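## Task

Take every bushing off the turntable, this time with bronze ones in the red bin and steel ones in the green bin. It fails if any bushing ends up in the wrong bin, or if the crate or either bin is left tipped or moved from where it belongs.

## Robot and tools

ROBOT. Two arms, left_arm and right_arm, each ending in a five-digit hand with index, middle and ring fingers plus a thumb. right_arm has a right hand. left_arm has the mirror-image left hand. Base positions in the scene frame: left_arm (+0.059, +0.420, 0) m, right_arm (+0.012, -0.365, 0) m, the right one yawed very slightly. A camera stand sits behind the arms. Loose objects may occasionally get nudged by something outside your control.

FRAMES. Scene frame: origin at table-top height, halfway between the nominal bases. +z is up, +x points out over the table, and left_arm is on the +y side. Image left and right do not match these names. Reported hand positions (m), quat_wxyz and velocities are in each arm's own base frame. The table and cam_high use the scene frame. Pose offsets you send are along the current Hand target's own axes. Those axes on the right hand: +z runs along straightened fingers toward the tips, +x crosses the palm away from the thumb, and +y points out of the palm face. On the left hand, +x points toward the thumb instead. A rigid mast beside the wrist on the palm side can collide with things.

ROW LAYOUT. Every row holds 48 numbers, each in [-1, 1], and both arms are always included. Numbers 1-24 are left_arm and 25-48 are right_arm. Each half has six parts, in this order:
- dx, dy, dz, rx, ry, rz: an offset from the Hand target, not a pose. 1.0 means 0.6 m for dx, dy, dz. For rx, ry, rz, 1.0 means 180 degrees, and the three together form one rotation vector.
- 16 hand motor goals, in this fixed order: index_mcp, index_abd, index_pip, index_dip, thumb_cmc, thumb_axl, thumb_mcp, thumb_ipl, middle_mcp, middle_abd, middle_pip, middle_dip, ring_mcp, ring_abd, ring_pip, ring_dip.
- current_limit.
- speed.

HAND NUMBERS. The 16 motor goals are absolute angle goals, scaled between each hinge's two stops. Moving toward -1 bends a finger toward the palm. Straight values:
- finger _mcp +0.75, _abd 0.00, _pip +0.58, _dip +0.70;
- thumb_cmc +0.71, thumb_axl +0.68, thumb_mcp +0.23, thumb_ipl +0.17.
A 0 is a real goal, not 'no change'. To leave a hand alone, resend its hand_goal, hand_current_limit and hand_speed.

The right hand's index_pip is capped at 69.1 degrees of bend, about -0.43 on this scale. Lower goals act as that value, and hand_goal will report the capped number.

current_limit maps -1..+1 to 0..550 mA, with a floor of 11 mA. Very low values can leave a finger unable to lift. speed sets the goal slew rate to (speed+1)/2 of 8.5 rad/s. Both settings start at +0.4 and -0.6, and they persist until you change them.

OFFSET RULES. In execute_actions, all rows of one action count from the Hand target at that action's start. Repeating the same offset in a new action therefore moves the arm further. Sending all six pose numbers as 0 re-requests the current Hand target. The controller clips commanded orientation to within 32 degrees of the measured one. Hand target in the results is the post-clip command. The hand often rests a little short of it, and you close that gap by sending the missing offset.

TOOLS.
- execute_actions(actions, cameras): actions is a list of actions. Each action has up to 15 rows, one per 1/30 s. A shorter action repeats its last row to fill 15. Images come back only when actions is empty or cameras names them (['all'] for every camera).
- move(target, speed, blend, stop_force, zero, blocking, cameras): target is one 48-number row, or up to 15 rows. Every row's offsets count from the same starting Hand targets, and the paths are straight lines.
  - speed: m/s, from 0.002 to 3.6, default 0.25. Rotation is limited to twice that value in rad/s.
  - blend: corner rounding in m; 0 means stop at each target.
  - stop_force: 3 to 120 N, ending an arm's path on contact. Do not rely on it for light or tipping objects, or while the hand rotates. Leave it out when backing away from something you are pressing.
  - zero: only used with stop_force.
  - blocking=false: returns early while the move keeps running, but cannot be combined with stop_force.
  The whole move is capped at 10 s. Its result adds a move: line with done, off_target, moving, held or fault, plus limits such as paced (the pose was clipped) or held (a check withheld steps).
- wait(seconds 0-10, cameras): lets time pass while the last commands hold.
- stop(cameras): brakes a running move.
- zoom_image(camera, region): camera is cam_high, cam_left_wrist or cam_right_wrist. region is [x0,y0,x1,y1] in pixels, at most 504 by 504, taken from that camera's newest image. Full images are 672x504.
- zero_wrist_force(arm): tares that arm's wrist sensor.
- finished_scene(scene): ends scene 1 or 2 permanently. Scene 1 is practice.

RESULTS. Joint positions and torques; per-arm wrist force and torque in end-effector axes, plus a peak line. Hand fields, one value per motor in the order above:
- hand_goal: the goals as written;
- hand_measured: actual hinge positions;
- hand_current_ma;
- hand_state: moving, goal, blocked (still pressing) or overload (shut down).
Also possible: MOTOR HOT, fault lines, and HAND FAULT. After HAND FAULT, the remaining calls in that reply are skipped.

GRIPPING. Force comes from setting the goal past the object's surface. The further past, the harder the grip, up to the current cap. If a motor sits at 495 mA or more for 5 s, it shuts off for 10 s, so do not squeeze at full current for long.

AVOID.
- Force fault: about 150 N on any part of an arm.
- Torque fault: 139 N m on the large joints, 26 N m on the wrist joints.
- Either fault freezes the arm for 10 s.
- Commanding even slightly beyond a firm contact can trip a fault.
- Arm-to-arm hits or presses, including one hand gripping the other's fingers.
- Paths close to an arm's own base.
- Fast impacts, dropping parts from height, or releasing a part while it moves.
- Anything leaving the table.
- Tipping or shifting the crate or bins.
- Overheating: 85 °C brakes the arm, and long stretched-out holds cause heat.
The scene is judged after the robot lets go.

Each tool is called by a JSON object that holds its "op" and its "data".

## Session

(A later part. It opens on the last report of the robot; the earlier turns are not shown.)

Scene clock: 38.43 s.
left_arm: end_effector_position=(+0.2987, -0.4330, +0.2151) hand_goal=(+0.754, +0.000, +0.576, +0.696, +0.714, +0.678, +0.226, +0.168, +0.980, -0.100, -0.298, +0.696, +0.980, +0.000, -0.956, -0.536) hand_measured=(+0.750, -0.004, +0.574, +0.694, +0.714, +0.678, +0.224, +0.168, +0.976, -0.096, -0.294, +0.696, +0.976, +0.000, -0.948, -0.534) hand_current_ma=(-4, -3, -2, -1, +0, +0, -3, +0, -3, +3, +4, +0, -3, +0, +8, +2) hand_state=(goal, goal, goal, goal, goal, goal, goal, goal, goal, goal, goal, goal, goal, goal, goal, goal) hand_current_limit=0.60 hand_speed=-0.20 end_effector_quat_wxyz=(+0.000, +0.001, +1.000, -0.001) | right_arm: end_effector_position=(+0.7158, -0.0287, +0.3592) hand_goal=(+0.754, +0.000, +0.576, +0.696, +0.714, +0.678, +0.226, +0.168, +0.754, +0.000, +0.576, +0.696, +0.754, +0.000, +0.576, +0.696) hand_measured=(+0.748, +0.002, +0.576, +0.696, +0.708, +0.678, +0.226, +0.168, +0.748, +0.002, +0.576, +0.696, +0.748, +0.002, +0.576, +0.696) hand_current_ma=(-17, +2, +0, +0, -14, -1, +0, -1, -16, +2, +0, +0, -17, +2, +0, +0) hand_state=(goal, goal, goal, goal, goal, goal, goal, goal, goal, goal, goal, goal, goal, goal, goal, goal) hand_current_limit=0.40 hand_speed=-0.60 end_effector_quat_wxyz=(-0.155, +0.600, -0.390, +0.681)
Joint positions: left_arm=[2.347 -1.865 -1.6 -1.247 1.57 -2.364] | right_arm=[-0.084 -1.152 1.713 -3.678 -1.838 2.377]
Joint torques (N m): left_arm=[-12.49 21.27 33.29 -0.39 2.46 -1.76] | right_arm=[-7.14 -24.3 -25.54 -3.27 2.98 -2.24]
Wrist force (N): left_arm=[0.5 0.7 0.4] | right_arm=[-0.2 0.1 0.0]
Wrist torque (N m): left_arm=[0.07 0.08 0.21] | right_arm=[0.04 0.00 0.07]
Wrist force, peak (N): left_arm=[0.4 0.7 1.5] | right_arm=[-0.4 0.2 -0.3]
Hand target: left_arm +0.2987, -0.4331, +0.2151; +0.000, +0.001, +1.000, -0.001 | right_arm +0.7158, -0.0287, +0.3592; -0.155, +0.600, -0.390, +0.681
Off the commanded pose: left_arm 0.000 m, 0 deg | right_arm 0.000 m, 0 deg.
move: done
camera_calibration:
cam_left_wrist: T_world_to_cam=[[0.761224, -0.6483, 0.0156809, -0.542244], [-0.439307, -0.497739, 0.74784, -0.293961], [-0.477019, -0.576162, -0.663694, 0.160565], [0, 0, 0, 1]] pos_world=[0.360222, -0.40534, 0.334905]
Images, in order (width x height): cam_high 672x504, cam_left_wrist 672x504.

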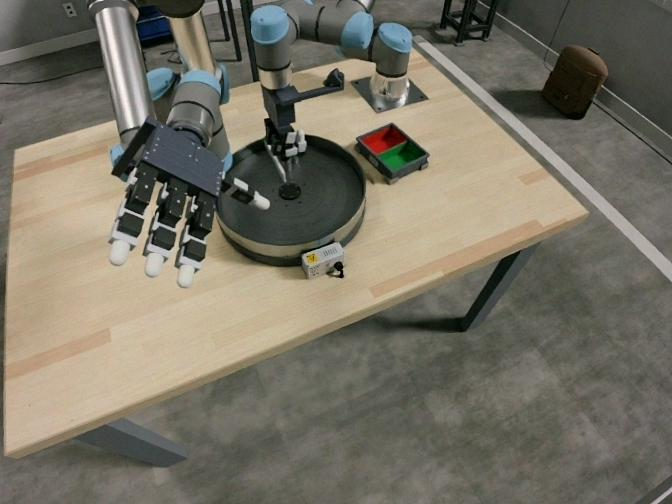

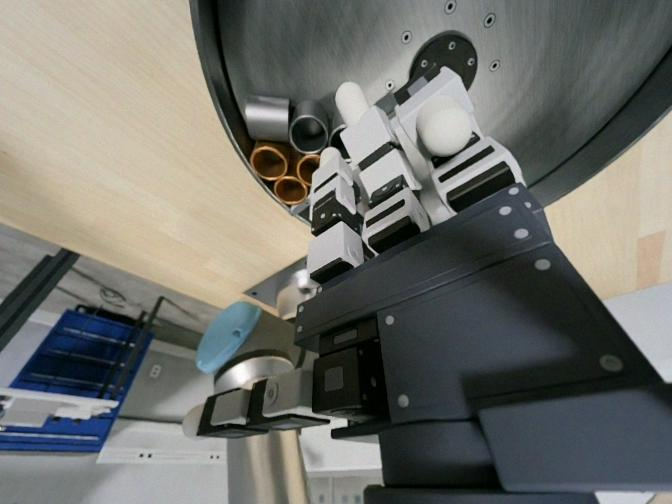

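{"op": "move", "data": {"target": [0.007,0.0418,-0.005,0,0,0,0.754,0,0.576,0.696,0.714,0.678,0.226,0.168,0.98,-0.1,-0.299,0.696,0.98,0,-0.956,-0.536,0.6,-0.2,0,0,0,0,0,0,0.754,0,0.576,0.696,0.714,0.678,0.226,0.168,0.754,0,0.576,0.696,0.754,0,0.576,0.696,0.4,-0.6], "speed": 0.1, "cameras": ["cam_left_wrist"]}}

{"op": "zoom_image", "data": {"camera": "cam_left_wrist", "region": [260, 90, 420, 220]}}

Scene clock: 52.37 s.
left_arm: end_effector_position=(+0.2946, -0.4080, +0.2180) hand_goal=(+0.754, +0.000, +0.576, +0.696, +0.714, +0.678, +0.226, +0.168, +0.980, -0.100, -0.298, +0.696, +0.980, +0.000, -0.956, -0.536) hand_measured=(+0.750, -0.004, +0.574, +0.694, +0.714, +0.678, +0.224, +0.168, +0.976, -0.096, -0.294, +0.696, +0.976, +0.000, -0.948, -0.534) hand_current_ma=(-4, -3, -2, -1, +0, +0, -3, +0, -3, +2, +4, +0, -3, +0, +8, +2) hand_state=(goal, goal, goal, goal, goal, goal, goal, goal, goal, goal, goal, goal, goal, goal, goal, goal) hand_current_limit=0.60 hand_speed=-0.20 end_effector_quat_wxyz=(+0.000, +0.001, +1.000, +0.000) | right_arm: end_effector_position=(+0.7158, -0.0287, +0.3592) hand_goal=(+0.754, +0.000, +0.576, +0.696, +0.714, +0.678, +0.226, +0.168, +0.754, +0.000, +0.576, +0.696, +0.754, +0.000, +0.576, +0.696) hand_measured=(+0.748, +0.002, +0.576, +0.696, +0.708, +0.678, +0.226, +0.168, +0.748, +0.002, +0.576, +0.696, +0.748, +0.002, +0.576, +0.696) hand_current_ma=(-17, +2, +0, +0, -14, -1, +0, -1, -16, +2, +0, +0, -17, +2, +0, +0) hand_state=(goal, goal, goal, goal, goal, goal, goal, goal, goal, goal, goal, goal, goal, goal, goal, goal) hand_current_limit=0.40 hand_speed=-0.60 end_effector_quat_wxyz=(-0.155, +0.600, -0.390, +0.681)
Joint positions: left_arm=[2.372 -1.809 -1.665 -1.238 1.57 -2.339] | right_arm=[-0.084 -1.152 1.713 -3.678 -1.838 2.377]
Joint torques (N m): left_arm=[11.47 45.96 11.02 4.82 -0.02 2.14] | right_arm=[-5.5 -24.12 -24.31 -3.28 3.02 -2.32]
Wrist force (N): left_arm=[0.6 0.7 0.5] | right_arm=[-0.1 0.3 -0.3]
Wrist torque (N m): left_arm=[0.08 0.09 0.01] | right_arm=[0.09 0.00 0.07]
Wrist force, peak (N): left_arm=[0.8 1.2 0.2] | right_arm=[-0.6 0.3 -0.1]
Hand target: left_arm +0.2945, -0.4080, +0.2180; +0.000, +0.001, +1.000, -0.001 | right_arm +0.7158, -0.0287, +0.3592; -0.155, +0.600, -0.390, +0.681
Off the commanded pose: left_arm 0.000 m, 0 deg | right_arm 0.000 m, 0 deg.
move: done
camera_calibration:
cam_left_wrist: T_world_to_cam=[[0.761224, -0.648299, 0.015697, -0.522891], [-0.43936, -0.497785, 0.747778, -0.285584], [-0.476971, -0.576123, -0.663763, 0.174978], [0, 0, 0, 1]] pos_world=[0.356023, -0.38034, 0.337905]
Images, in order (width x height): cam_left_wrist 672x504.

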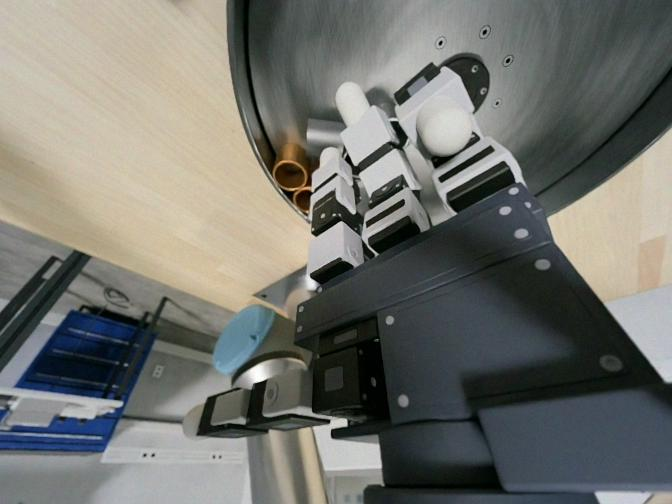

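Scaled by 3.150 from the camera's 672x504 image, which has a finer 960x720 frame.

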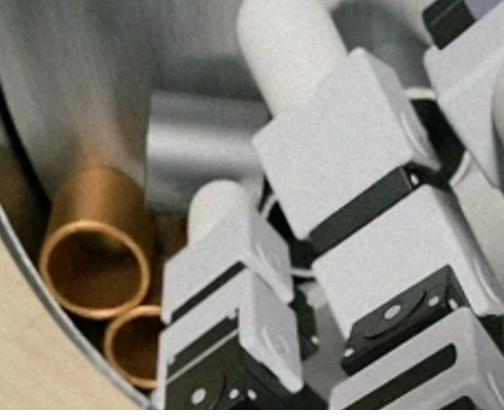

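{"op": "move", "data": {"target": [-0.1758,0.0133,-0.0367,0,0,0,0.754,0,0.576,0.696,0.714,0.678,0.226,0.168,0.98,-0.1,-0.299,0.696,0.98,0,-0.956,-0.536,0.6,-0.2,0,0,0,0,0,0,0.754,0,0.576,0.696,0.714,0.678,0.226,0.168,0.754,0,0.576,0.696,0.754,0,0.576,0.696,0.4,-0.6], "speed": 0.25, "cameras": ["cam_left_wrist","cam_high"]}}

{"op": "zoom_image", "data": {"camera": "cam_left_wrist", "region": [200, 130, 360, 270]}}

{"op": "zoom_image", "data": {"camera": "cam_high", "region": [240, 120, 340, 200]}}

Scene clock: 56.50 s.
left_arm: end_effector_position=(+0.4000, -0.4001, +0.2400) hand_goal=(+0.754, +0.000, +0.576, +0.696, +0.714, +0.678, +0.226, +0.168, +0.980, -0.100, -0.298, +0.696, +0.980, +0.000, -0.956, -0.536) hand_measured=(+0.750, -0.004, +0.574, +0.694, +0.714, +0.678, +0.224, +0.168, +0.976, -0.096, -0.294, +0.696, +0.976, +0.000, -0.948, -0.534) hand_current_ma=(-4, -2, -2, -1, +0, +0, -3, +0, -3, +2, +4, +0, -3, +0, +8, +2) hand_state=(goal, goal, goal, goal, goal, goal, goal, goal, goal, goal, goal, goal, goal, goal, goal, goal) hand_current_limit=0.60 hand_speed=-0.20 end_effector_quat_wxyz=(+0.000, +0.001, +1.000, -0.001) | right_arm: end_effector_position=(+0.7158, -0.0287, +0.3592) hand_goal=(+0.754, +0.000, +0.576, +0.696, +0.714, +0.678, +0.226, +0.168, +0.754, +0.000, +0.576, +0.696, +0.754, +0.000, +0.576, +0.696) hand_measured=(+0.748, +0.002, +0.576, +0.696, +0.708, +0.678, +0.226, +0.168, +0.748, +0.002, +0.576, +0.696, +0.748, +0.002, +0.576, +0.696) hand_current_ma=(-17, +2, +0, +0, -14, -1, +0, -1, -16, +2, +0, +0, -17, +2, +0, +0) hand_state=(goal, goal, goal, goal, goal, goal, goal, goal, goal, goal, goal, goal, goal, goal, goal, goal) hand_current_limit=0.40 hand_speed=-0.60 end_effector_quat_wxyz=(-0.155, +0.600, -0.390, +0.681)
Joint positions: left_arm=[2.496 -1.927 -1.449 -1.336 1.57 -2.215] | right_arm=[-0.084 -1.152 1.713 -3.678 -1.838 2.377]
Joint torques (N m): left_arm=[10.22 23.88 32.94 -0.12 -2.37 1.83] | right_arm=[-5.44 -24.29 -23.52 -3.23 3.07 -2.16]
Wrist force (N): left_arm=[0.3 1.0 0.6] | right_arm=[0.0 0.3 -0.3]
Wrist torque (N m): left_arm=[0.02 0.15 -0.01] | right_arm=[0.09 -0.02 0.09]
Wrist force, peak (N): left_arm=[2.2 0.4 0.6] | right_arm=[-0.3 0.1 -0.5]
Hand target: left_arm +0.4000, -0.4001, +0.2400; +0.000, +0.001, +1.000, -0.001 | right_arm +0.7158, -0.0287, +0.3592; -0.155, +0.600, -0.390, +0.681
Off the commanded pose: left_arm 0.000 m, 0 deg | right_arm 0.000 m, 0 deg.
move: done
camera_calibration:
cam_left_wrist: T_world_to_cam=[[0.761224, -0.6483, 0.0156809, -0.598342], [-0.439307, -0.497739, 0.74784, -0.251823], [-0.477019, -0.576162, -0.663694, 0.244388], [0, 0, 0, 1]] pos_world=[0.461422, -0.37244, 0.359905]
Images, in order (width x height): cam_high 672x504, cam_left_wrist 672x504.

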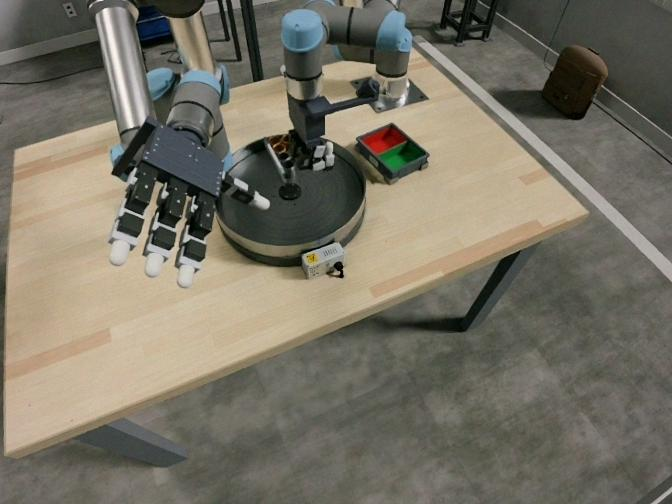

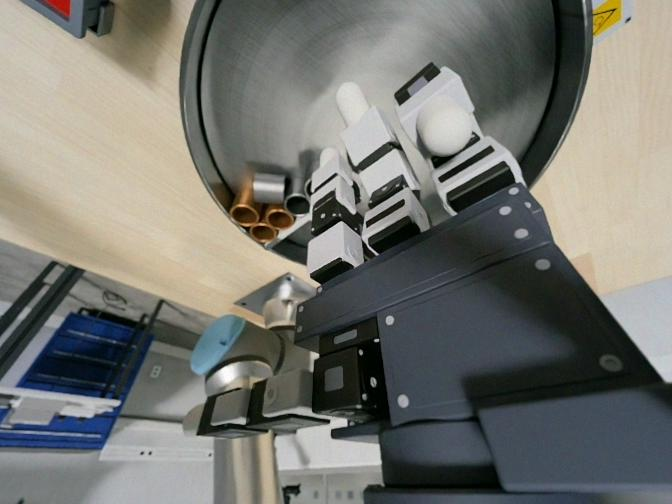

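Scaled by 3.150 from the camera's 672x504 image, which has a finer 960x720 frame.

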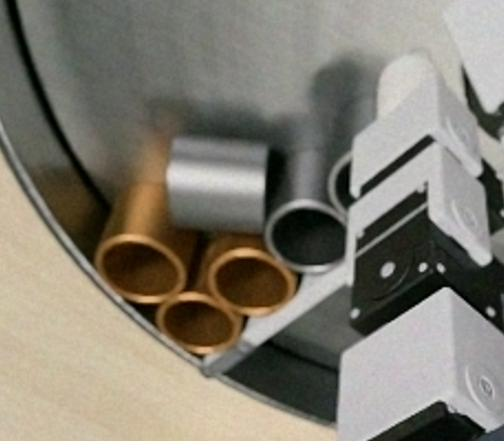

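Scaled by 5.040 from the camera's 672x504 image, which has a finer 960x720 frame.

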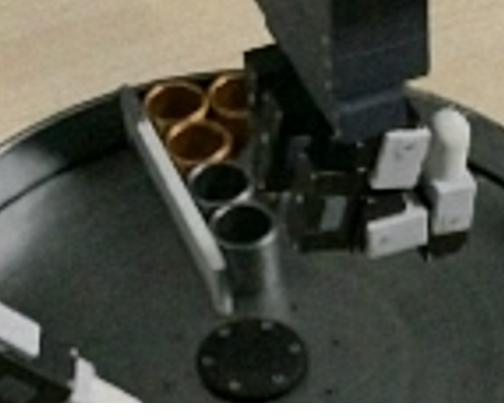

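{"op": "move", "data": {"target": [0.0833,-0.065,0.0367,0,0,0,0.754,0,0.576,0.696,0.714,0.678,0.226,0.168,0.98,-0.1,-0.299,0.696,0.98,0,-0.956,-0.536,0.6,-0.2,0,0,0,0,0,0,0.754,0,0.576,0.696,0.714,0.678,0.226,0.168,0.754,0,0.576,0.696,0.754,0,0.576,0.696,0.4,-0.6], "speed": 0.15, "cameras": ["cam_left_wrist"]}}

{"op": "zoom_image", "data": {"camera": "cam_left_wrist", "region": [250, 70, 410, 210]}}

Scene clock: 59.63 s.
left_arm: end_effector_position=(+0.3500, -0.4390, +0.2181) hand_goal=(+0.754, +0.000, +0.576, +0.696, +0.714, +0.678, +0.226, +0.168, +0.980, -0.100, -0.298, +0.696, +0.980, +0.000, -0.956, -0.536) hand_measured=(+0.750, -0.004, +0.574, +0.694, +0.714, +0.678, +0.224, +0.168, +0.976, -0.098, -0.294, +0.696, +0.976, +0.000, -0.948, -0.534) hand_current_ma=(-4, -2, -2, -1, +0, +0, -3, +0, -3, +2, +4, +0, -3, +0, +8, +2) hand_state=(goal, goal, goal, goal, goal, goal, goal, goal, goal, goal, goal, goal, goal, goal, goal, goal) hand_current_limit=0.60 hand_speed=-0.20 end_effector_quat_wxyz=(+0.000, +0.001, +1.000, -0.001) | right_arm: end_effector_position=(+0.7158, -0.0287, +0.3592) hand_goal=(+0.754, +0.000, +0.576, +0.696, +0.714, +0.678, +0.226, +0.168, +0.754, +0.000, +0.576, +0.696, +0.754, +0.000, +0.576, +0.696) hand_measured=(+0.748, +0.002, +0.576, +0.696, +0.708, +0.678, +0.226, +0.168, +0.748, +0.002, +0.576, +0.696, +0.748, +0.002, +0.576, +0.696) hand_current_ma=(-17, +2, +0, +0, -14, -1, +0, -1, -16, +2, +0, +0, -17, +2, +0, +0) hand_state=(goal, goal, goal, goal, goal, goal, goal, goal, goal, goal, goal, goal, goal, goal, goal, goal) hand_current_limit=0.40 hand_speed=-0.60 end_effector_quat_wxyz=(-0.155, +0.600, -0.390, +0.681)
Joint positions: left_arm=[2.398 -1.939 -1.49 -1.283 1.57 -2.313] | right_arm=[-0.084 -1.152 1.713 -3.678 -1.838 2.377]
Joint torques (N m): left_arm=[-11.97 24.91 12 4.62 2.28 -1.65] | right_arm=[-5.03 -24.85 -23.46 -3.18 3 -2.24]
Wrist force (N): left_arm=[0.5 0.7 0.4] | right_arm=[-0.2 0.1 -0.3]
Wrist torque (N m): left_arm=[0.04 0.10 0.23] | right_arm=[0.07 0.02 0.06]
Wrist force, peak (N): left_arm=[-0.6 1.7 -0.1] | right_arm=[-0.3 0.2 -0.5]
Hand target: left_arm +0.3500, -0.4391, +0.2181; +0.000, +0.001, +1.000, -0.001 | right_arm +0.7158, -0.0287, +0.3592; -0.155, +0.600, -0.390, +0.681
Off the commanded pose: left_arm 0.000 m, 0 deg | right_arm 0.000 m, 0 deg.
move: done
camera_calibration:
cam_left_wrist: T_world_to_cam=[[0.761225, -0.648299, 0.0156813, -0.585231], [-0.439271, -0.497696, 0.74789, -0.276668], [-0.477052, -0.576201, -0.663637, 0.183549], [0, 0, 0, 1]] pos_world=[0.411522, -0.411341, 0.337905]
Images, in order (width x height): cam_left_wrist 672x504.

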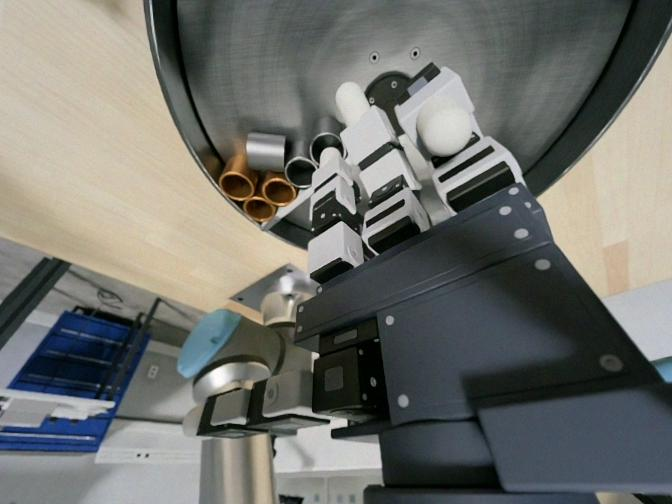

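Scaled by 3.150 from the camera's 672x504 image, which has a finer 960x720 frame.

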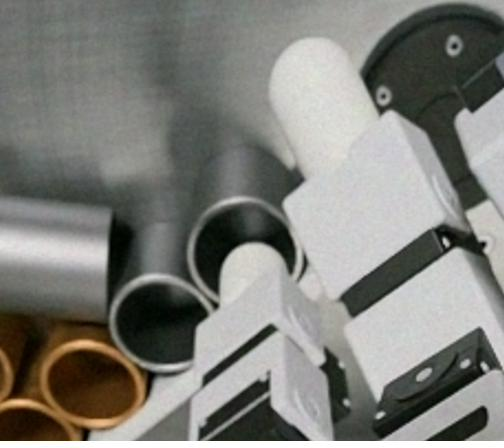

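{"op": "move", "data": {"target": [0.004,0.001,0.0585,0,0,0,0.754,0,0.576,0.696,0.714,0.678,0.226,0.168,0.98,-0.1,-0.299,0.696,0.98,0,-0.956,-0.536,0.6,-0.2,0,0,0,0,0,0,0.754,0,0.576,0.696,0.714,0.678,0.226,0.168,0.754,0,0.576,0.696,0.754,0,0.576,0.696,0.4,-0.6], "speed": 0.05, "stop_force": 3}}

Scene clock: 62.30 s.
left_arm: end_effector_position=(+0.3476, -0.4385, +0.1830) hand_goal=(+0.754, +0.000, +0.576, +0.696, +0.714, +0.678, +0.226, +0.168, +0.980, -0.100, -0.298, +0.696, +0.980, +0.000, -0.956, -0.536) hand_measured=(+0.750, -0.004, +0.574, +0.694, +0.714, +0.678, +0.224, +0.168, +0.976, -0.098, -0.294, +0.696, +0.976, +0.000, -0.948, -0.534) hand_current_ma=(-4, -2, -2, -1, +0, +0, -3, +0, -3, +2, +4, +0, -3, +0, +8, +2) hand_state=(goal, goal, goal, goal, goal, goal, goal, goal, goal, goal, goal, goal, goal, goal, goal, goal) hand_current_limit=0.60 hand_speed=-0.20 end_effector_quat_wxyz=(+0.000, +0.001, +1.000, -0.001) | right_arm: end_effector_position=(+0.7158, -0.0287, +0.3592) hand_goal=(+0.754, +0.000, +0.576, +0.696, +0.714, +0.678, +0.226, +0.168, +0.754, +0.000, +0.576, +0.696, +0.754, +0.000, +0.576, +0.696) hand_measured=(+0.748, +0.002, +0.576, +0.696, +0.708, +0.678, +0.226, +0.168, +0.748, +0.002, +0.576, +0.696, +0.748, +0.002, +0.576, +0.696) hand_current_ma=(-17, +2, +0, +0, -14, -1, +0, -1, -16, +2, +0, +0, -17, +2, +0, +0) hand_state=(goal, goal, goal, goal, goal, goal, goal, goal, goal, goal, goal, goal, goal, goal, goal, goal) hand_current_limit=0.40 hand_speed=-0.60 end_effector_quat_wxyz=(-0.155, +0.600, -0.390, +0.681)
Joint positions: left_arm=[2.396 -1.962 -1.552 -1.198 1.57 -2.315] | right_arm=[-0.084 -1.152 1.713 -3.678 -1.838 2.377]
Joint torques (N m): left_arm=[-12.7 26.14 11.86 4.65 2.19 -1.91] | right_arm=[-4.26 -24.37 -23.78 -3.23 3.04 -2.1]
Wrist force (N): left_arm=[0.5 0.5 0.4] | right_arm=[-0.1 0.3 -0.2]
Wrist torque (N m): left_arm=[0.05 0.06 0.21] | right_arm=[0.08 0.00 0.08]
Wrist force, peak (N): left_arm=[0.8 0.6 0.9] | right_arm=[-0.4 0.3 -0.2]
Hand target: left_arm +0.3476, -0.4385, +0.1830; +0.000, +0.001, +1.000, -0.001 | right_arm +0.7158, -0.0287, +0.3592; -0.155, +0.600, -0.390, +0.681
Off the commanded pose: left_arm 0.000 m, 0 deg | right_arm 0.000 m, 0 deg.
move: done

{"op": "move", "data": {"target": [[-0.0257,0.0492,0,0,0,0,0.754,0,0.576,0.696,0.714,0.678,0.226,0.168,0.98,-0.1,-0.299,0.696,0.98,0,-0.956,-0.536,0.6,-0.2,0,0,0,0,0,0,0.754,0,0.576,0.696,0.714,0.678,0.226,0.168,0.754,0,0.576,0.696,0.754,0,0.576,0.696,0.4,-0.6],[-0.1548,0.0475,0,0,0,0,0.754,0,0.576,0.696,0.714,0.678,0.226,0.168,0.98,-0.1,-0.299,0.696,0.98,0,-0.956,-0.536,0.6,-0.2,0,0,0,0,0,0,0.754,0,0.576,0.696,0.714,0.678,0.226,0.168,0.754,0,0.576,0.696,0.754,0,0.576,0.696,0.4,-0.6]], "speed": 0.07, "blend": [0.01,0]}}

{"op": "execute_actions", "data": {"actions": [[[0,0,-0.0115,0,0,0,0.754,0,0.576,0.696,0.714,0.678,0.226,0.168,0.754,-0.15,0.576,0.696,0.98,0,-0.956,-0.536,0.6,-0.2,0,0,0,0,0,0,0.754,0,0.576,0.696,0.714,0.678,0.226,0.168,0.754,0,0.576,0.696,0.754,0,0.576,0.696,0.4,-0.6],[0,0,-0.023,0,0,0,0.754,0,0.576,0.696,0.714,0.678,0.226,0.168,0.754,-0.15,0.576,0.696,0.98,0,-0.956,-0.536,0.6,-0.2,0,0,0,0,0,0,0.754,0,0.576,0.696,0.714,0.678,0.226,0.168,0.754,0,0.576,0.696,0.754,0,0.576,0.696,0.4,-0.6],[0,0,-0.0345,0,0,0,0.754,0,0.576,0.696,0.714,0.678,0.226,0.168,0.754,-0.15,0.576,0.696,0.98,0,-0.956,-0.536,0.6,-0.2,0,0,0,0,0,0,0.754,0,0.576,0.696,0.714,0.678,0.226,0.168,0.754,0,0.576,0.696,0.754,0,0.576,0.696,0.4,-0.6],[0,0,-0.046,0,0,0,0.754,0,0.576,0.696,0.714,0.678,0.226,0.168,0.754,-0.15,0.576,0.696,0.98,0,-0.956,-0.536,0.6,-0.2,0,0,0,0,0,0,0.754,0,0.576,0.696,0.714,0.678,0.226,0.168,0.754,0,0.576,0.696,0.754,0,0.576,0.696,0.4,-0.6],[0,0,-0.0567,0,0,0,0.754,0,0.576,0.696,0.714,0.678,0.226,0.168,0.754,-0.15,0.576,0.696,0.98,0,-0.956,-0.536,0.6,-0.2,0,0,0,0,0,0,0.754,0,0.576,0.696,0.714,0.678,0.226,0.168,0.754,0,0.576,0.696,0.754,0,0.576,0.696,0.4,-0.6]],[[0.013,0,0,0,0,0,0.754,0.125,0.576,0.696,0.714,0.678,0.226,0.168,0.754,-0.125,0.576,0.696,0.98,0,-0.956,-0.536,0.6,-0.2,0,0,0,0,0,0,0.754,0,0.576,0.696,0.714,0.678,0.226,0.168,0.754,0,0.576,0.696,0.754,0,0.576,0.696,0.4,-0.6],[0.026,0,0,0,0,0,0.754,0.125,0.576,0.696,0.714,0.678,0.226,0.168,0.754,-0.125,0.576,0.696,0.98,0,-0.956,-0.536,0.6,-0.2,0,0,0,0,0,0,0.754,0,0.576,0.696,0.714,0.678,0.226,0.168,0.754,0,0.576,0.696,0.754,0,0.576,0.696,0.4,-0.6],[0.039,0,0,0,0,0,0.754,0.125,0.576,0.696,0.714,0.678,0.226,0.168,0.754,-0.125,0.576,0.696,0.98,0,-0.956,-0.536,0.6,-0.2,0,0,0,0,0,0,0.754,0,0.576,0.696,0.714,0.678,0.226,0.168,0.754,0,0.576,0.696,0.754,0,0.576,0.696,0.4,-0.6],[0.052,0.001,0,0,0,0,0.754,0.125,0.576,0.696,0.714,0.678,0.226,0.168,0.754,-0.125,0.576,0.696,0.98,0,-0.956,-0.536,0.6,-0.2,0,0,0,0,0,0,0.754,0,0.576,0.696,0.714,0.678,0.226,0.168,0.754,0,0.576,0.696,0.754,0,0.576,0.696,0.4,-0.6],[0.0655,0.001,0,0,0,0,0.754,0.125,0.576,0.696,0.714,0.678,0.226,0.168,0.754,-0.125,0.576,0.696,0.98,0,-0.956,-0.536,0.6,-0.2,0,0,0,0,0,0,0.754,0,0.576,0.696,0.714,0.678,0.226,0.168,0.754,0,0.576,0.696,0.754,0,0.576,0.696,0.4,-0.6]],[[0.001,0,0.008,0,0,0,0.754,0.125,0.576,0.696,0.714,0.678,0.226,0.168,0.754,-0.125,0.576,0.696,0.98,0,-0.956,-0.536,0.6,-0.2,0,0,0,0,0,0,0.754,0,0.576,0.696,0.714,0.678,0.226,0.168,0.754,0,0.576,0.696,0.754,0,0.576,0.696,0.4,-0.6],[0.002,0,0.016,0,0,0,0.754,0.125,0.576,0.696,0.714,0.678,0.226,0.168,0.754,-0.125,0.576,0.696,0.98,0,-0.956,-0.536,0.6,-0.2,0,0,0,0,0,0,0.754,0,0.576,0.696,0.714,0.678,0.226,0.168,0.754,0,0.576,0.696,0.754,0,0.576,0.696,0.4,-0.6],[0.003,0,0.024,0,0,0,0.754,0.125,0.576,0.696,0.714,0.678,0.226,0.168,0.754,-0.125,0.576,0.696,0.98,0,-0.956,-0.536,0.6,-0.2,0,0,0,0,0,0,0.754,0,0.576,0.696,0.714,0.678,0.226,0.168,0.754,0,0.576,0.696,0.754,0,0.576,0.696,0.4,-0.6],[0.004,0,0.032,0,0,0,0.754,0.125,0.576,0.696,0.714,0.678,0.226,0.168,0.754,-0.125,0.576,0.696,0.98,0,-0.956,-0.536,0.6,-0.2,0,0,0,0,0,0,0.754,0,0.576,0.696,0.714,0.678,0.226,0.168,0.754,0,0.576,0.696,0.754,0,0.576,0.696,0.4,-0.6],[0.005,0,0.04,0,0,0,0.754,0.125,0.576,0.696,0.714,0.678,0.226,0.168,0.754,-0.125,0.576,0.696,0.98,0,-0.956,-0.536,0.6,-0.2,0,0,0,0,0,0,0.754,0,0.576,0.696,0.714,0.678,0.226,0.168,0.754,0,0.576,0.696,0.754,0,0.576,0.696,0.4,-0.6]],[[0,0,0,0,0,0,0.754,-0.15,0.576,0.696,0.714,0.678,0.226,0.168,0.754,0.15,0.576,0.696,0.98,0,-0.956,-0.536,0.6,-0.2,0,0,0,0,0,0,0.754,0,0.576,0.696,0.714,0.678,0.226,0.168,0.754,0,0.576,0.696,0.754,0,0.576,0.696,0.4,-0.6]]], "cameras": ["cam_left_wrist","cam_high"]}}

{"op": "zoom_image", "data": {"camera": "cam_left_wrist", "region": [180, 60, 420, 270]}}

{"op": "zoom_image", "data": {"camera": "cam_high", "region": [240, 120, 340, 200]}}

Scene clock: 70.00 s.
left_arm: end_effector_position=(+0.4404, -0.4102, +0.1829) hand_goal=(+0.754, +0.000, +0.576, +0.696, +0.714, +0.678, +0.226, +0.168, +0.980, -0.100, -0.298, +0.696, +0.980, +0.000, -0.956, -0.536) hand_measured=(+0.752, +0.008, +0.576, +0.696, +0.714, +0.678, +0.224, +0.168, +0.976, -0.098, -0.294, +0.696, +0.976, +0.000, -0.948, -0.534) hand_current_ma=(-1, +8, +0, +0, +0, +0, -3, +0, -3, +2, +4, +0, -3, +0, +8, +2) hand_state=(goal, goal, goal, goal, goal, goal, goal, goal, goal, goal, goal, goal, goal, goal, goal, goal) hand_current_limit=0.60 hand_speed=-0.20 end_effector_quat_wxyz=(+0.000, +0.001, +1.000, -0.001) | right_arm: end_effector_position=(+0.7158, -0.0287, +0.3592) hand_goal=(+0.754, +0.000, +0.576, +0.696, +0.714, +0.678, +0.226, +0.168, +0.754, +0.000, +0.576, +0.696, +0.754, +0.000, +0.576, +0.696) hand_measured=(+0.748, +0.002, +0.576, +0.696, +0.708, +0.678, +0.226, +0.168, +0.748, +0.002, +0.576, +0.696, +0.748, +0.002, +0.576, +0.696) hand_current_ma=(-17, +2, +0, +0, -14, -1, +0, -1, -16, +2, +0, +0, -17, +2, +0, +0) hand_state=(goal, goal, goal, goal, goal, goal, goal, goal, goal, goal, goal, goal, goal, goal, goal, goal) hand_current_limit=0.40 hand_speed=-0.60 end_effector_quat_wxyz=(-0.155, +0.600, -0.390, +0.681)
Joint positions: left_arm=[2.521 -2.045 -1.429 -1.238 1.57 -2.19] | right_arm=[-0.084 -1.152 1.713 -3.678 -1.838 2.377]
Joint torques (N m): left_arm=[10.84 28.14 31.18 -0.15 -2.4 2.09] | right_arm=[-4.4 -24.88 -22.35 -3.04 2.87 -2.27]
Wrist force (N): left_arm=[0.8 1.1 0.8] | right_arm=[-0.2 0.2 -0.2]
Wrist torque (N m): left_arm=[0.04 0.19 0.03] | right_arm=[0.07 0.00 0.07]
Wrist force, peak (N): left_arm=[0.6 1.3 0.7] | right_arm=[-0.1 0.0 -0.6]
Hand target: left_arm +0.4405, -0.4102, +0.1829; +0.000, +0.001, +1.000, -0.001 | right_arm +0.7158, -0.0287, +0.3592; -0.155, +0.600, -0.390, +0.681
Off the commanded pose: left_arm 0.000 m, 0 deg | right_arm 0.000 m, 0 deg.
move: done

Scene clock: 72.20 s.
left_arm: end_effector_position=(+0.3982, -0.4095, +0.1930) hand_goal=(+0.754, -0.150, +0.576, +0.696, +0.714, +0.678, +0.226, +0.168, +0.754, +0.150, +0.576, +0.696, +0.980, +0.000, -0.956, -0.536) hand_measured=(+0.752, +0.066, +0.576, +0.696, +0.714, +0.678, +0.224, +0.168, +0.750, -0.056, +0.574, +0.696, +0.978, +0.000, -0.950, -0.534) hand_current_ma=(-1, +440, +0, +0, +0, +0, -3, +0, -5, -440, -2, +0, -3, +0, +8, +2) hand_state=(goal, blocked, goal, goal, goal, goal, goal, goal, goal, blocked, goal, goal, goal, goal, goal, goal) hand_current_limit=0.60 hand_speed=-0.20 end_effector_quat_wxyz=(+0.000, +0.001, +1.000, -0.001) | right_arm: end_effector_position=(+0.7158, -0.0287, +0.3592) hand_goal=(+0.754, +0.000, +0.576, +0.696, +0.714, +0.678, +0.226, +0.168, +0.754, +0.000, +0.576, +0.696, +0.754, +0.000, +0.576, +0.696) hand_measured=(+0.748, +0.002, +0.576, +0.696, +0.708, +0.678, +0.226, +0.168, +0.748, +0.002, +0.576, +0.696, +0.748, +0.002, +0.576, +0.696) hand_current_ma=(-17, +2, +0, +0, -14, -1, +0, -1, -16, +2, +0, +0, -17, +2, +0, +0) hand_state=(goal, goal, goal, goal, goal, goal, goal, goal, goal, goal, goal, goal, goal, goal, goal, goal) hand_current_limit=0.40 hand_speed=-0.60 end_effector_quat_wxyz=(-0.155, +0.600, -0.390, +0.681)
Joint positions: left_arm=[2.483 -1.972 -1.51 -1.229 1.57 -2.228] | right_arm=[-0.084 -1.152 1.713 -3.678 -1.838 2.377]
Joint torques (N m): left_arm=[-11.72 25.02 11.72 5.05 2.18 -1.83] | right_arm=[-3.88 -24.2 -21.91 -3.12 3.01 -2.06]
Wrist force (N): left_arm=[1.2 1.2 -0.2] | right_arm=[-0.2 0.2 -0.2]
Wrist torque (N m): left_arm=[0.07 0.20 0.26] | right_arm=[0.07 0.01 0.07]
Wrist force, peak (N): left_arm=[0.7 1.0 2.5] | right_arm=[-0.1 0.2 -0.5]
Hand target: left_arm +0.3982, -0.4095, +0.1930; +0.000, +0.001, +1.000, -0.001 | right_arm +0.7158, -0.0287, +0.3592; -0.155, +0.600, -0.390, +0.681
Off the commanded pose: left_arm 0.000 m, 0 deg | right_arm 0.000 m, 0 deg.
camera_calibration:
cam_left_wrist: T_world_to_cam=[[0.761225, -0.648299, 0.0156813, -0.602404], [-0.439271, -0.497696, 0.74789, -0.222042], [-0.477052, -0.576201, -0.663637, 0.206883], [0, 0, 0, 1]] pos_world=[0.459722, -0.381841, 0.312805]
Images, in order (width x height): cam_high 672x504, cam_left_wrist 672x504.

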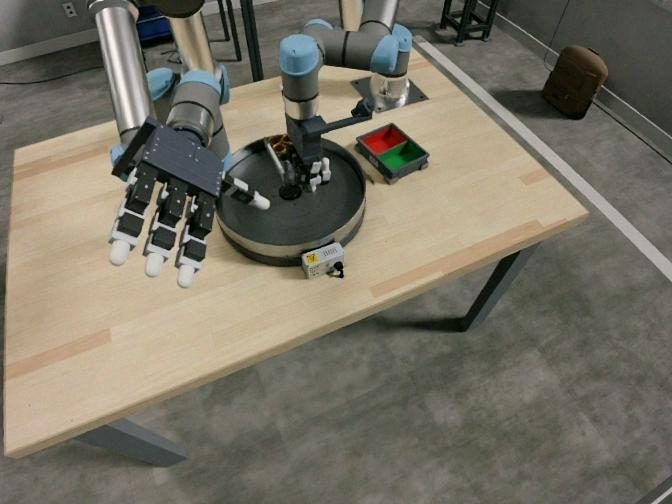

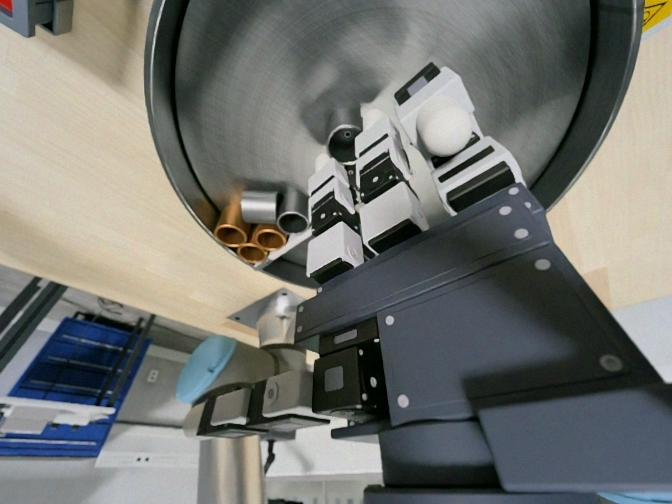

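Scaled by 2.100 from the camera's 672x504 image, which has a finer 960x720 frame.

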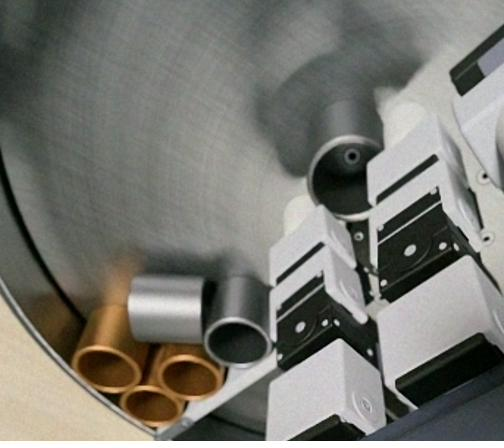

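Scaled by 5.040 from the camera's 672x504 image, which has a finer 960x720 frame.

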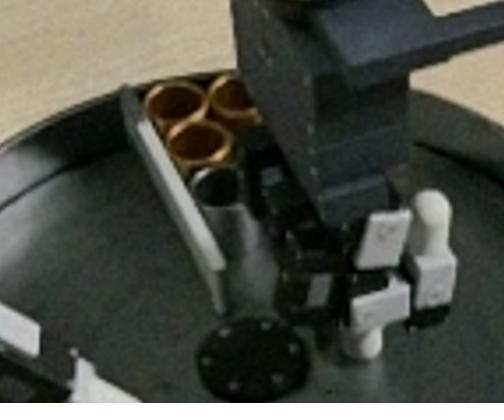

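{"op": "move", "data": {"target": [[0,0,-0.15,0,0,0,0.754,-0.15,0.576,0.696,0.714,0.678,0.226,0.168,0.754,0.15,0.576,0.696,0.98,0,-0.956,-0.536,0.6,-0.2,0,0,0,0,0,0,0.754,0,0.576,0.696,0.714,0.678,0.226,0.168,0.754,0,0.576,0.696,0.754,0,0.576,0.696,0.4,-0.6],[0.068,0.5903,-0.15,0,0,-0.0444,0.754,-0.15,0.576,0.696,0.714,0.678,0.226,0.168,0.754,0.15,0.576,0.696,0.98,0,-0.956,-0.536,0.6,-0.2,0,0,0,0,0,0,0.754,0,0.576,0.696,0.714,0.678,0.226,0.168,0.754,0,0.576,0.696,0.754,0,0.576,0.696,0.4,-0.6],[0.068,0.5903,-0.04,0,0,-0.0444,0.754,-0.15,0.576,0.696,0.714,0.678,0.226,0.168,0.754,0.15,0.576,0.696,0.98,0,-0.956,-0.536,0.6,-0.2,0,0,0,0,0,0,0.754,0,0.576,0.696,0.714,0.678,0.226,0.168,0.754,0,0.576,0.696,0.754,0,0.576,0.696,0.4,-0.6]], "speed": [0.12,0.3,0.12], "blend": [0.03,0.03,0], "cameras": ["cam_left_wrist","cam_high"]}}

{"op": "zoom_image", "data": {"camera": "cam_left_wrist", "region": [220, 20, 460, 230]}}

{"op": "zoom_image", "data": {"camera": "cam_high", "region": [240, 120, 340, 200]}}

Scene clock: 78.40 s.
left_arm: end_effector_position=(+0.3579, -0.0552, +0.2166) hand_goal=(+0.754, -0.150, +0.576, +0.696, +0.714, +0.678, +0.226, +0.168, +0.754, +0.150, +0.576, +0.696, +0.980, +0.000, -0.956, -0.536) hand_measured=(+0.752, +0.066, +0.576, +0.696, +0.714, +0.678, +0.224, +0.168, +0.754, -0.056, +0.574, +0.696, +0.978, +0.000, -0.950, -0.534) hand_current_ma=(-2, +440, +0, +0, +0, +0, -3, +0, +0, -440, -1, +0, -2, +0, +8, +2) hand_state=(goal, blocked, goal, goal, goal, goal, goal, goal, goal, blocked, goal, goal, goal, goal, goal, goal) hand_current_limit=0.60 hand_speed=-0.20 end_effector_quat_wxyz=(+0.000, -0.069, +0.998, -0.001) | right_arm: end_effector_position=(+0.7158, -0.0287, +0.3592) hand_goal=(+0.754, +0.000, +0.576, +0.696, +0.714, +0.678, +0.226, +0.168, +0.754, +0.000, +0.576, +0.696, +0.754, +0.000, +0.576, +0.696) hand_measured=(+0.748, +0.002, +0.576, +0.696, +0.708, +0.678, +0.226, +0.168, +0.748, +0.002, +0.576, +0.696, +0.748, +0.002, +0.576, +0.696) hand_current_ma=(-17, +2, +0, +0, -14, -1, +0, -1, -16, +2, +0, +0, -17, +2, +0, +0) hand_state=(goal, goal, goal, goal, goal, goal, goal, goal, goal, goal, goal, goal, goal, goal, goal, goal) hand_current_limit=0.40 hand_speed=-0.60 end_effector_quat_wxyz=(-0.155, +0.600, -0.390, +0.681)
Joint positions: left_arm=[3.135 -1.393 -2.098 -1.221 1.57 -1.716] | right_arm=[-0.084 -1.152 1.713 -3.678 -1.838 2.377]
Joint torques (N m): left_arm=[2.73 -0.02 11.8 4.75 2.57 0.64] | right_arm=[-4.05 -25.05 -21.51 -3.13 2.97 -2.22]
Wrist force (N): left_arm=[0.7 0.4 1.8] | right_arm=[-0.2 0.0 0.0]
Wrist torque (N m): left_arm=[-0.06 0.09 0.01] | right_arm=[0.03 -0.01 0.07]
Wrist force, peak (N): left_arm=[0.9 0.6 2.8] | right_arm=[-0.3 0.3 -0.5]
Hand target: left_arm +0.3579, -0.0552, +0.2166; +0.000, -0.069, +0.998, +0.000 | right_arm +0.7158, -0.0287, +0.3592; -0.155, +0.600, -0.390, +0.681
Off the commanded pose: left_arm 0.000 m, 0 deg | right_arm 0.000 m, 0 deg.
move: done
camera_calibration:
cam_left_wrist: T_world_to_cam=[[0.844004, -0.536111, 0.0155629, -0.365834], [-0.365689, -0.553996, 0.747903, -0.110508], [-0.392338, -0.636925, -0.663625, 0.373799], [0, 0, 0, 1]] pos_world=[0.41501, -0.0192667, 0.336405]
Images, in order (width x height): cam_high 672x504, cam_left_wrist 672x504.

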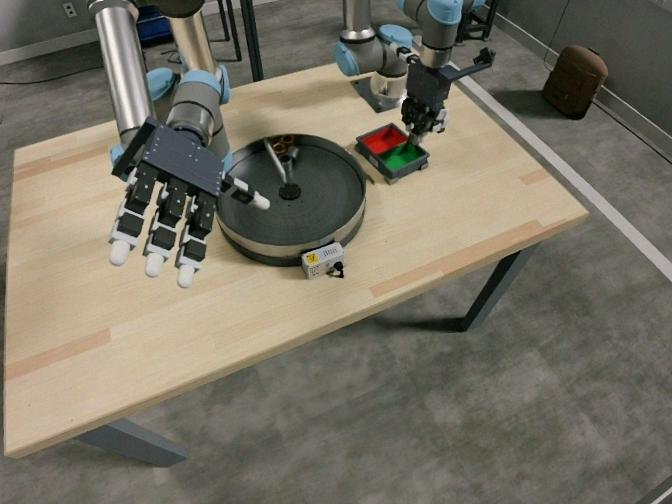

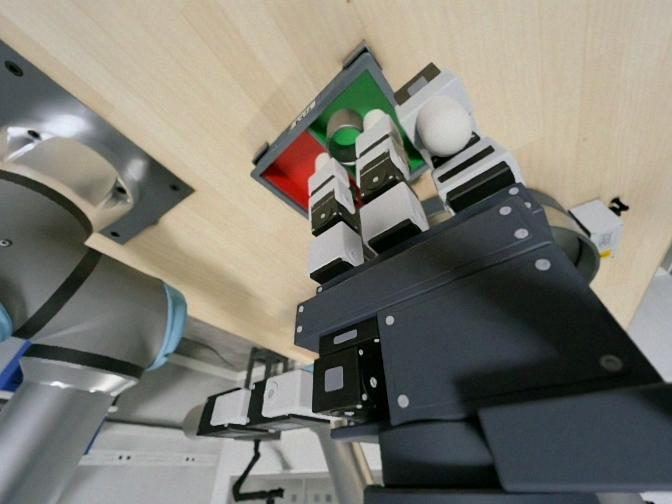

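Scaled by 2.100 from the camera's 672x504 image, which has a finer 960x720 frame.

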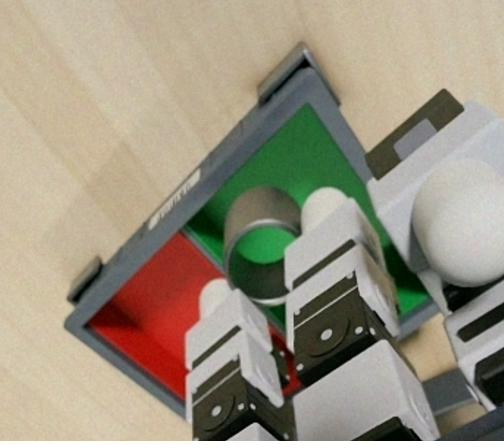

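Scaled by 5.040 from the camera's 672x504 image, which has a finer 960x720 frame.

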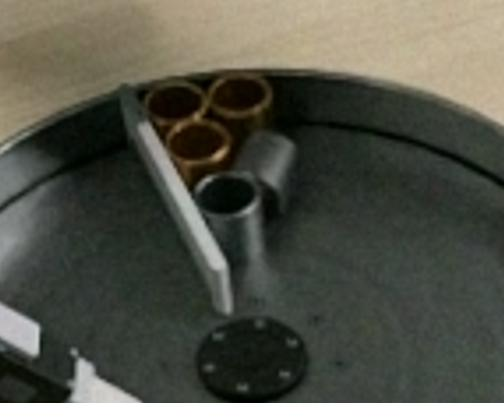

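{"op": "move", "data": {"target": [-0.047,-0.0107,0.03,0,0,0.1194,0.754,-0.15,0.576,0.696,0.714,0.678,0.226,0.168,0.754,0.15,0.576,0.696,0.98,0,-0.956,-0.536,0.6,-0.2,0,0,0,0,0,0,0.754,0,0.576,0.696,0.714,0.678,0.226,0.168,0.754,0,0.576,0.696,0.754,0,0.576,0.696,0.4,-0.6], "speed": 0.3, "cameras": ["cam_left_wrist"]}}

{"op": "zoom_image", "data": {"camera": "cam_left_wrist", "region": [220, 20, 460, 230]}}

Scene clock: 88.67 s.
left_arm: end_effector_position=(+0.3867, -0.0578, +0.1985) hand_goal=(+0.754, -0.150, +0.576, +0.696, +0.714, +0.678, +0.226, +0.168, +0.754, +0.150, +0.576, +0.696, +0.980, +0.000, -0.956, -0.536) hand_measured=(+0.752, +0.066, +0.576, +0.696, +0.714, +0.678, +0.224, +0.168, +0.754, -0.056, +0.574, +0.696, +0.978, +0.000, -0.950, -0.534) hand_current_ma=(-2, +440, +0, +0, +0, +0, -3, +0, +0, -440, -1, +0, -2, +0, +8, +2) hand_state=(goal, blocked, goal, goal, goal, goal, goal, goal, goal, blocked, goal, goal, goal, goal, goal, goal) hand_current_limit=0.60 hand_speed=-0.20 end_effector_quat_wxyz=(+0.000, +0.118, +0.993, -0.001) | right_arm: end_effector_position=(+0.7158, -0.0287, +0.3592) hand_goal=(+0.754, +0.000, +0.576, +0.696, +0.714, +0.678, +0.226, +0.168, +0.754, +0.000, +0.576, +0.696, +0.754, +0.000, +0.576, +0.696) hand_measured=(+0.748, +0.002, +0.576, +0.696, +0.708, +0.678, +0.226, +0.168, +0.748, +0.002, +0.576, +0.696, +0.748, +0.002, +0.576, +0.696) hand_current_ma=(-17, +2, +0, +0, -14, -1, +0, -1, -16, +2, +0, +0, -17, +2, +0, +0) hand_state=(goal, goal, goal, goal, goal, goal, goal, goal, goal, goal, goal, goal, goal, goal, goal, goal) hand_current_limit=0.40 hand_speed=-0.60 end_effector_quat_wxyz=(-0.155, +0.600, -0.390, +0.681)
Joint positions: left_arm=[3.11 -1.412 -2.133 -1.168 1.57 -1.365] | right_arm=[-0.084 -1.152 1.713 -3.678 -1.838 2.377]
Joint torques (N m): left_arm=[11.11 23.39 11.58 4.94 -2.23 1.94] | right_arm=[-3.43 -25.04 -20.48 -3.01 2.98 -2.05]
Wrist force (N): left_arm=[0.9 0.7 1.2] | right_arm=[0.0 0.0 -0.3]
Wrist torque (N m): left_arm=[0.06 0.06 -0.01] | right_arm=[0.06 -0.01 0.08]
Wrist force, peak (N): left_arm=[0.8 0.6 2.0] | right_arm=[-0.5 0.2 -0.5]
Hand target: left_arm +0.3867, -0.0577, +0.1986; +0.000, +0.118, +0.993, -0.001 | right_arm +0.7158, -0.0287, +0.3592; -0.155, +0.600, -0.390, +0.681
Off the commanded pose: left_arm 0.000 m, 0 deg | right_arm 0.000 m, 0 deg.
move: done
camera_calibration:
cam_left_wrist: T_world_to_cam=[[0.588923, -0.808037, 0.0156888, -0.308242], [-0.54337, -0.381506, 0.747798, -0.00916888], [-0.598263, -0.44892, -0.66374, 0.462097], [0, 0, 0, 1]] pos_world=[0.453004, -0.0451242, 0.318405]
Images, in order (width x height): cam_left_wrist 672x504.

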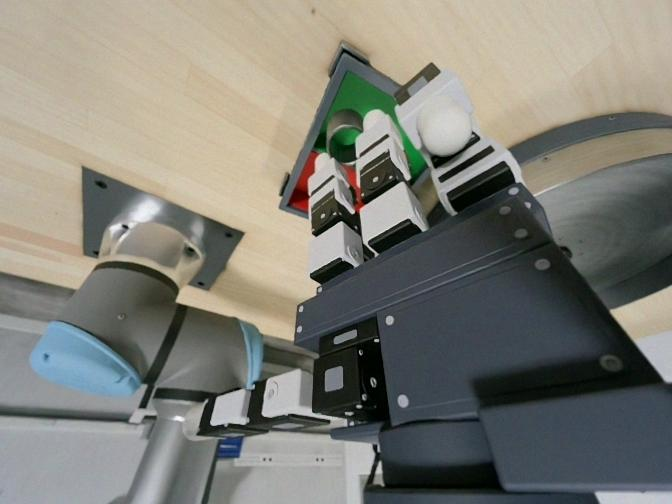

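Scaled by 2.100 from the camera's 672x504 image, which has a finer 960x720 frame.

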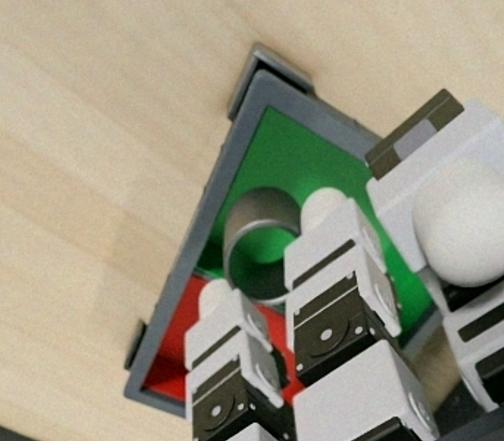

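{"op": "move", "data": {"target": [-0.0016,0.0004,0.085,0,0,0,0.754,-0.15,0.576,0.696,0.714,0.678,0.226,0.168,0.754,0.15,0.576,0.696,0.98,0,-0.956,-0.536,0.6,-0.2,0,0,0,0,0,0,0.754,0,0.576,0.696,0.714,0.678,0.226,0.168,0.754,0,0.576,0.696,0.754,0,0.576,0.696,0.4,-0.6], "speed": 0.04, "stop_force": 4, "cameras": ["cam_left_wrist"]}}

{"op": "zoom_image", "data": {"camera": "cam_left_wrist", "region": [260, 60, 440, 220]}}

Scene clock: 92.53 s.
left_arm: end_effector_position=(+0.3877, -0.0578, +0.1476) hand_goal=(+0.754, -0.150, +0.576, +0.696, +0.714, +0.678, +0.226, +0.168, +0.754, +0.150, +0.576, +0.696, +0.980, +0.000, -0.956, -0.536) hand_measured=(+0.752, +0.066, +0.576, +0.696, +0.714, +0.678, +0.224, +0.168, +0.754, -0.056, +0.574, +0.696, +0.978, +0.000, -0.950, -0.534) hand_current_ma=(-2, +440, +0, +0, +0, +0, -3, +0, +0, -440, -1, +0, -2, +0, +8, +2) hand_state=(goal, blocked, goal, goal, goal, goal, goal, goal, goal, blocked, goal, goal, goal, goal, goal, goal) hand_current_limit=0.60 hand_speed=-0.20 end_effector_quat_wxyz=(+0.000, +0.118, +0.993, -0.001) | right_arm: end_effector_position=(+0.7158, -0.0287, +0.3592) hand_goal=(+0.754, +0.000, +0.576, +0.696, +0.714, +0.678, +0.226, +0.168, +0.754, +0.000, +0.576, +0.696, +0.754, +0.000, +0.576, +0.696) hand_measured=(+0.748, +0.002, +0.576, +0.696, +0.708, +0.678, +0.226, +0.168, +0.748, +0.002, +0.576, +0.696, +0.748, +0.002, +0.576, +0.696) hand_current_ma=(-17, +2, +0, +0, -14, -1, +0, -1, -16, +2, +0, +0, -17, +2, +0, +0) hand_state=(goal, goal, goal, goal, goal, goal, goal, goal, goal, goal, goal, goal, goal, goal, goal, goal) hand_current_limit=0.40 hand_speed=-0.60 end_effector_quat_wxyz=(-0.155, +0.600, -0.390, +0.681)
Joint positions: left_arm=[3.111 -1.482 -2.22 -1.01 1.57 -1.365] | right_arm=[-0.084 -1.152 1.713 -3.678 -1.838 2.377]
Joint torques (N m): left_arm=[-3.95 2.5 10.05 4.83 1.49 -1.31] | right_arm=[-2.3 -25.27 -19.78 -2.82 3.15 -2.04]
Wrist force (N): left_arm=[0.7 0.7 1.4] | right_arm=[-0.2 0.2 -0.3]
Wrist torque (N m): left_arm=[0.02 0.12 0.01] | right_arm=[0.07 0.02 0.06]
Wrist force, peak (N): left_arm=[0.5 1.0 2.1] | right_arm=[-0.3 0.3 -0.4]
Hand target: left_arm +0.3877, -0.0578, +0.1476; +0.000, +0.118, +0.993, -0.001 | right_arm +0.7158, -0.0287, +0.3592; -0.155, +0.600, -0.390, +0.681
Off the commanded pose: left_arm 0.000 m, 0 deg | right_arm 0.000 m, 0 deg.
move: done
camera_calibration:
cam_left_wrist: T_world_to_cam=[[0.588901, -0.808048, 0.0159294, -0.308086], [-0.543494, -0.381354, 0.747786, 0.0295798], [-0.598172, -0.449029, -0.663749, 0.4288], [0, 0, 0, 1]] pos_world=[0.454005, -0.0451245, 0.267404]
Images, in order (width x height): cam_left_wrist 672x504.

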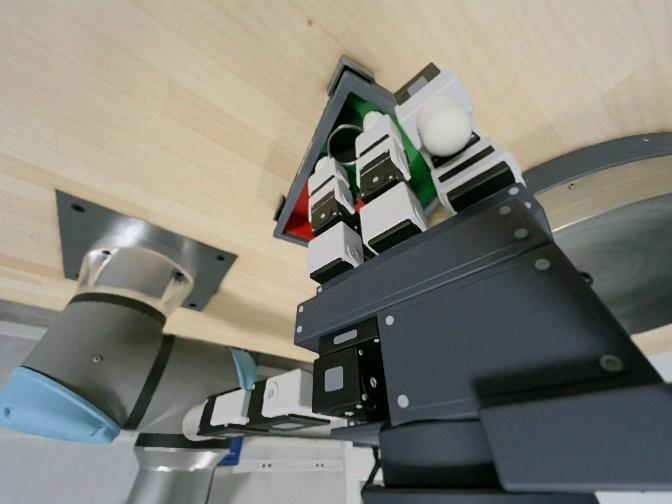

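Scaled by 2.800 from the camera's 672x504 image, which has a finer 960x720 frame.

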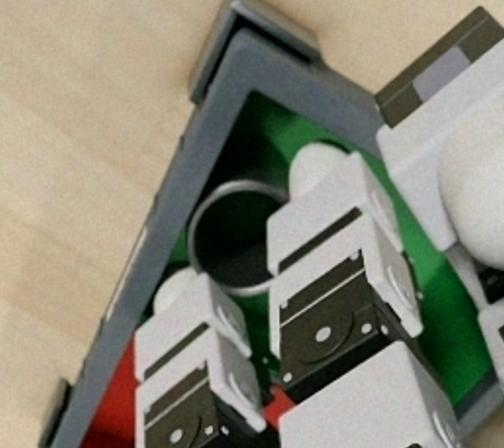

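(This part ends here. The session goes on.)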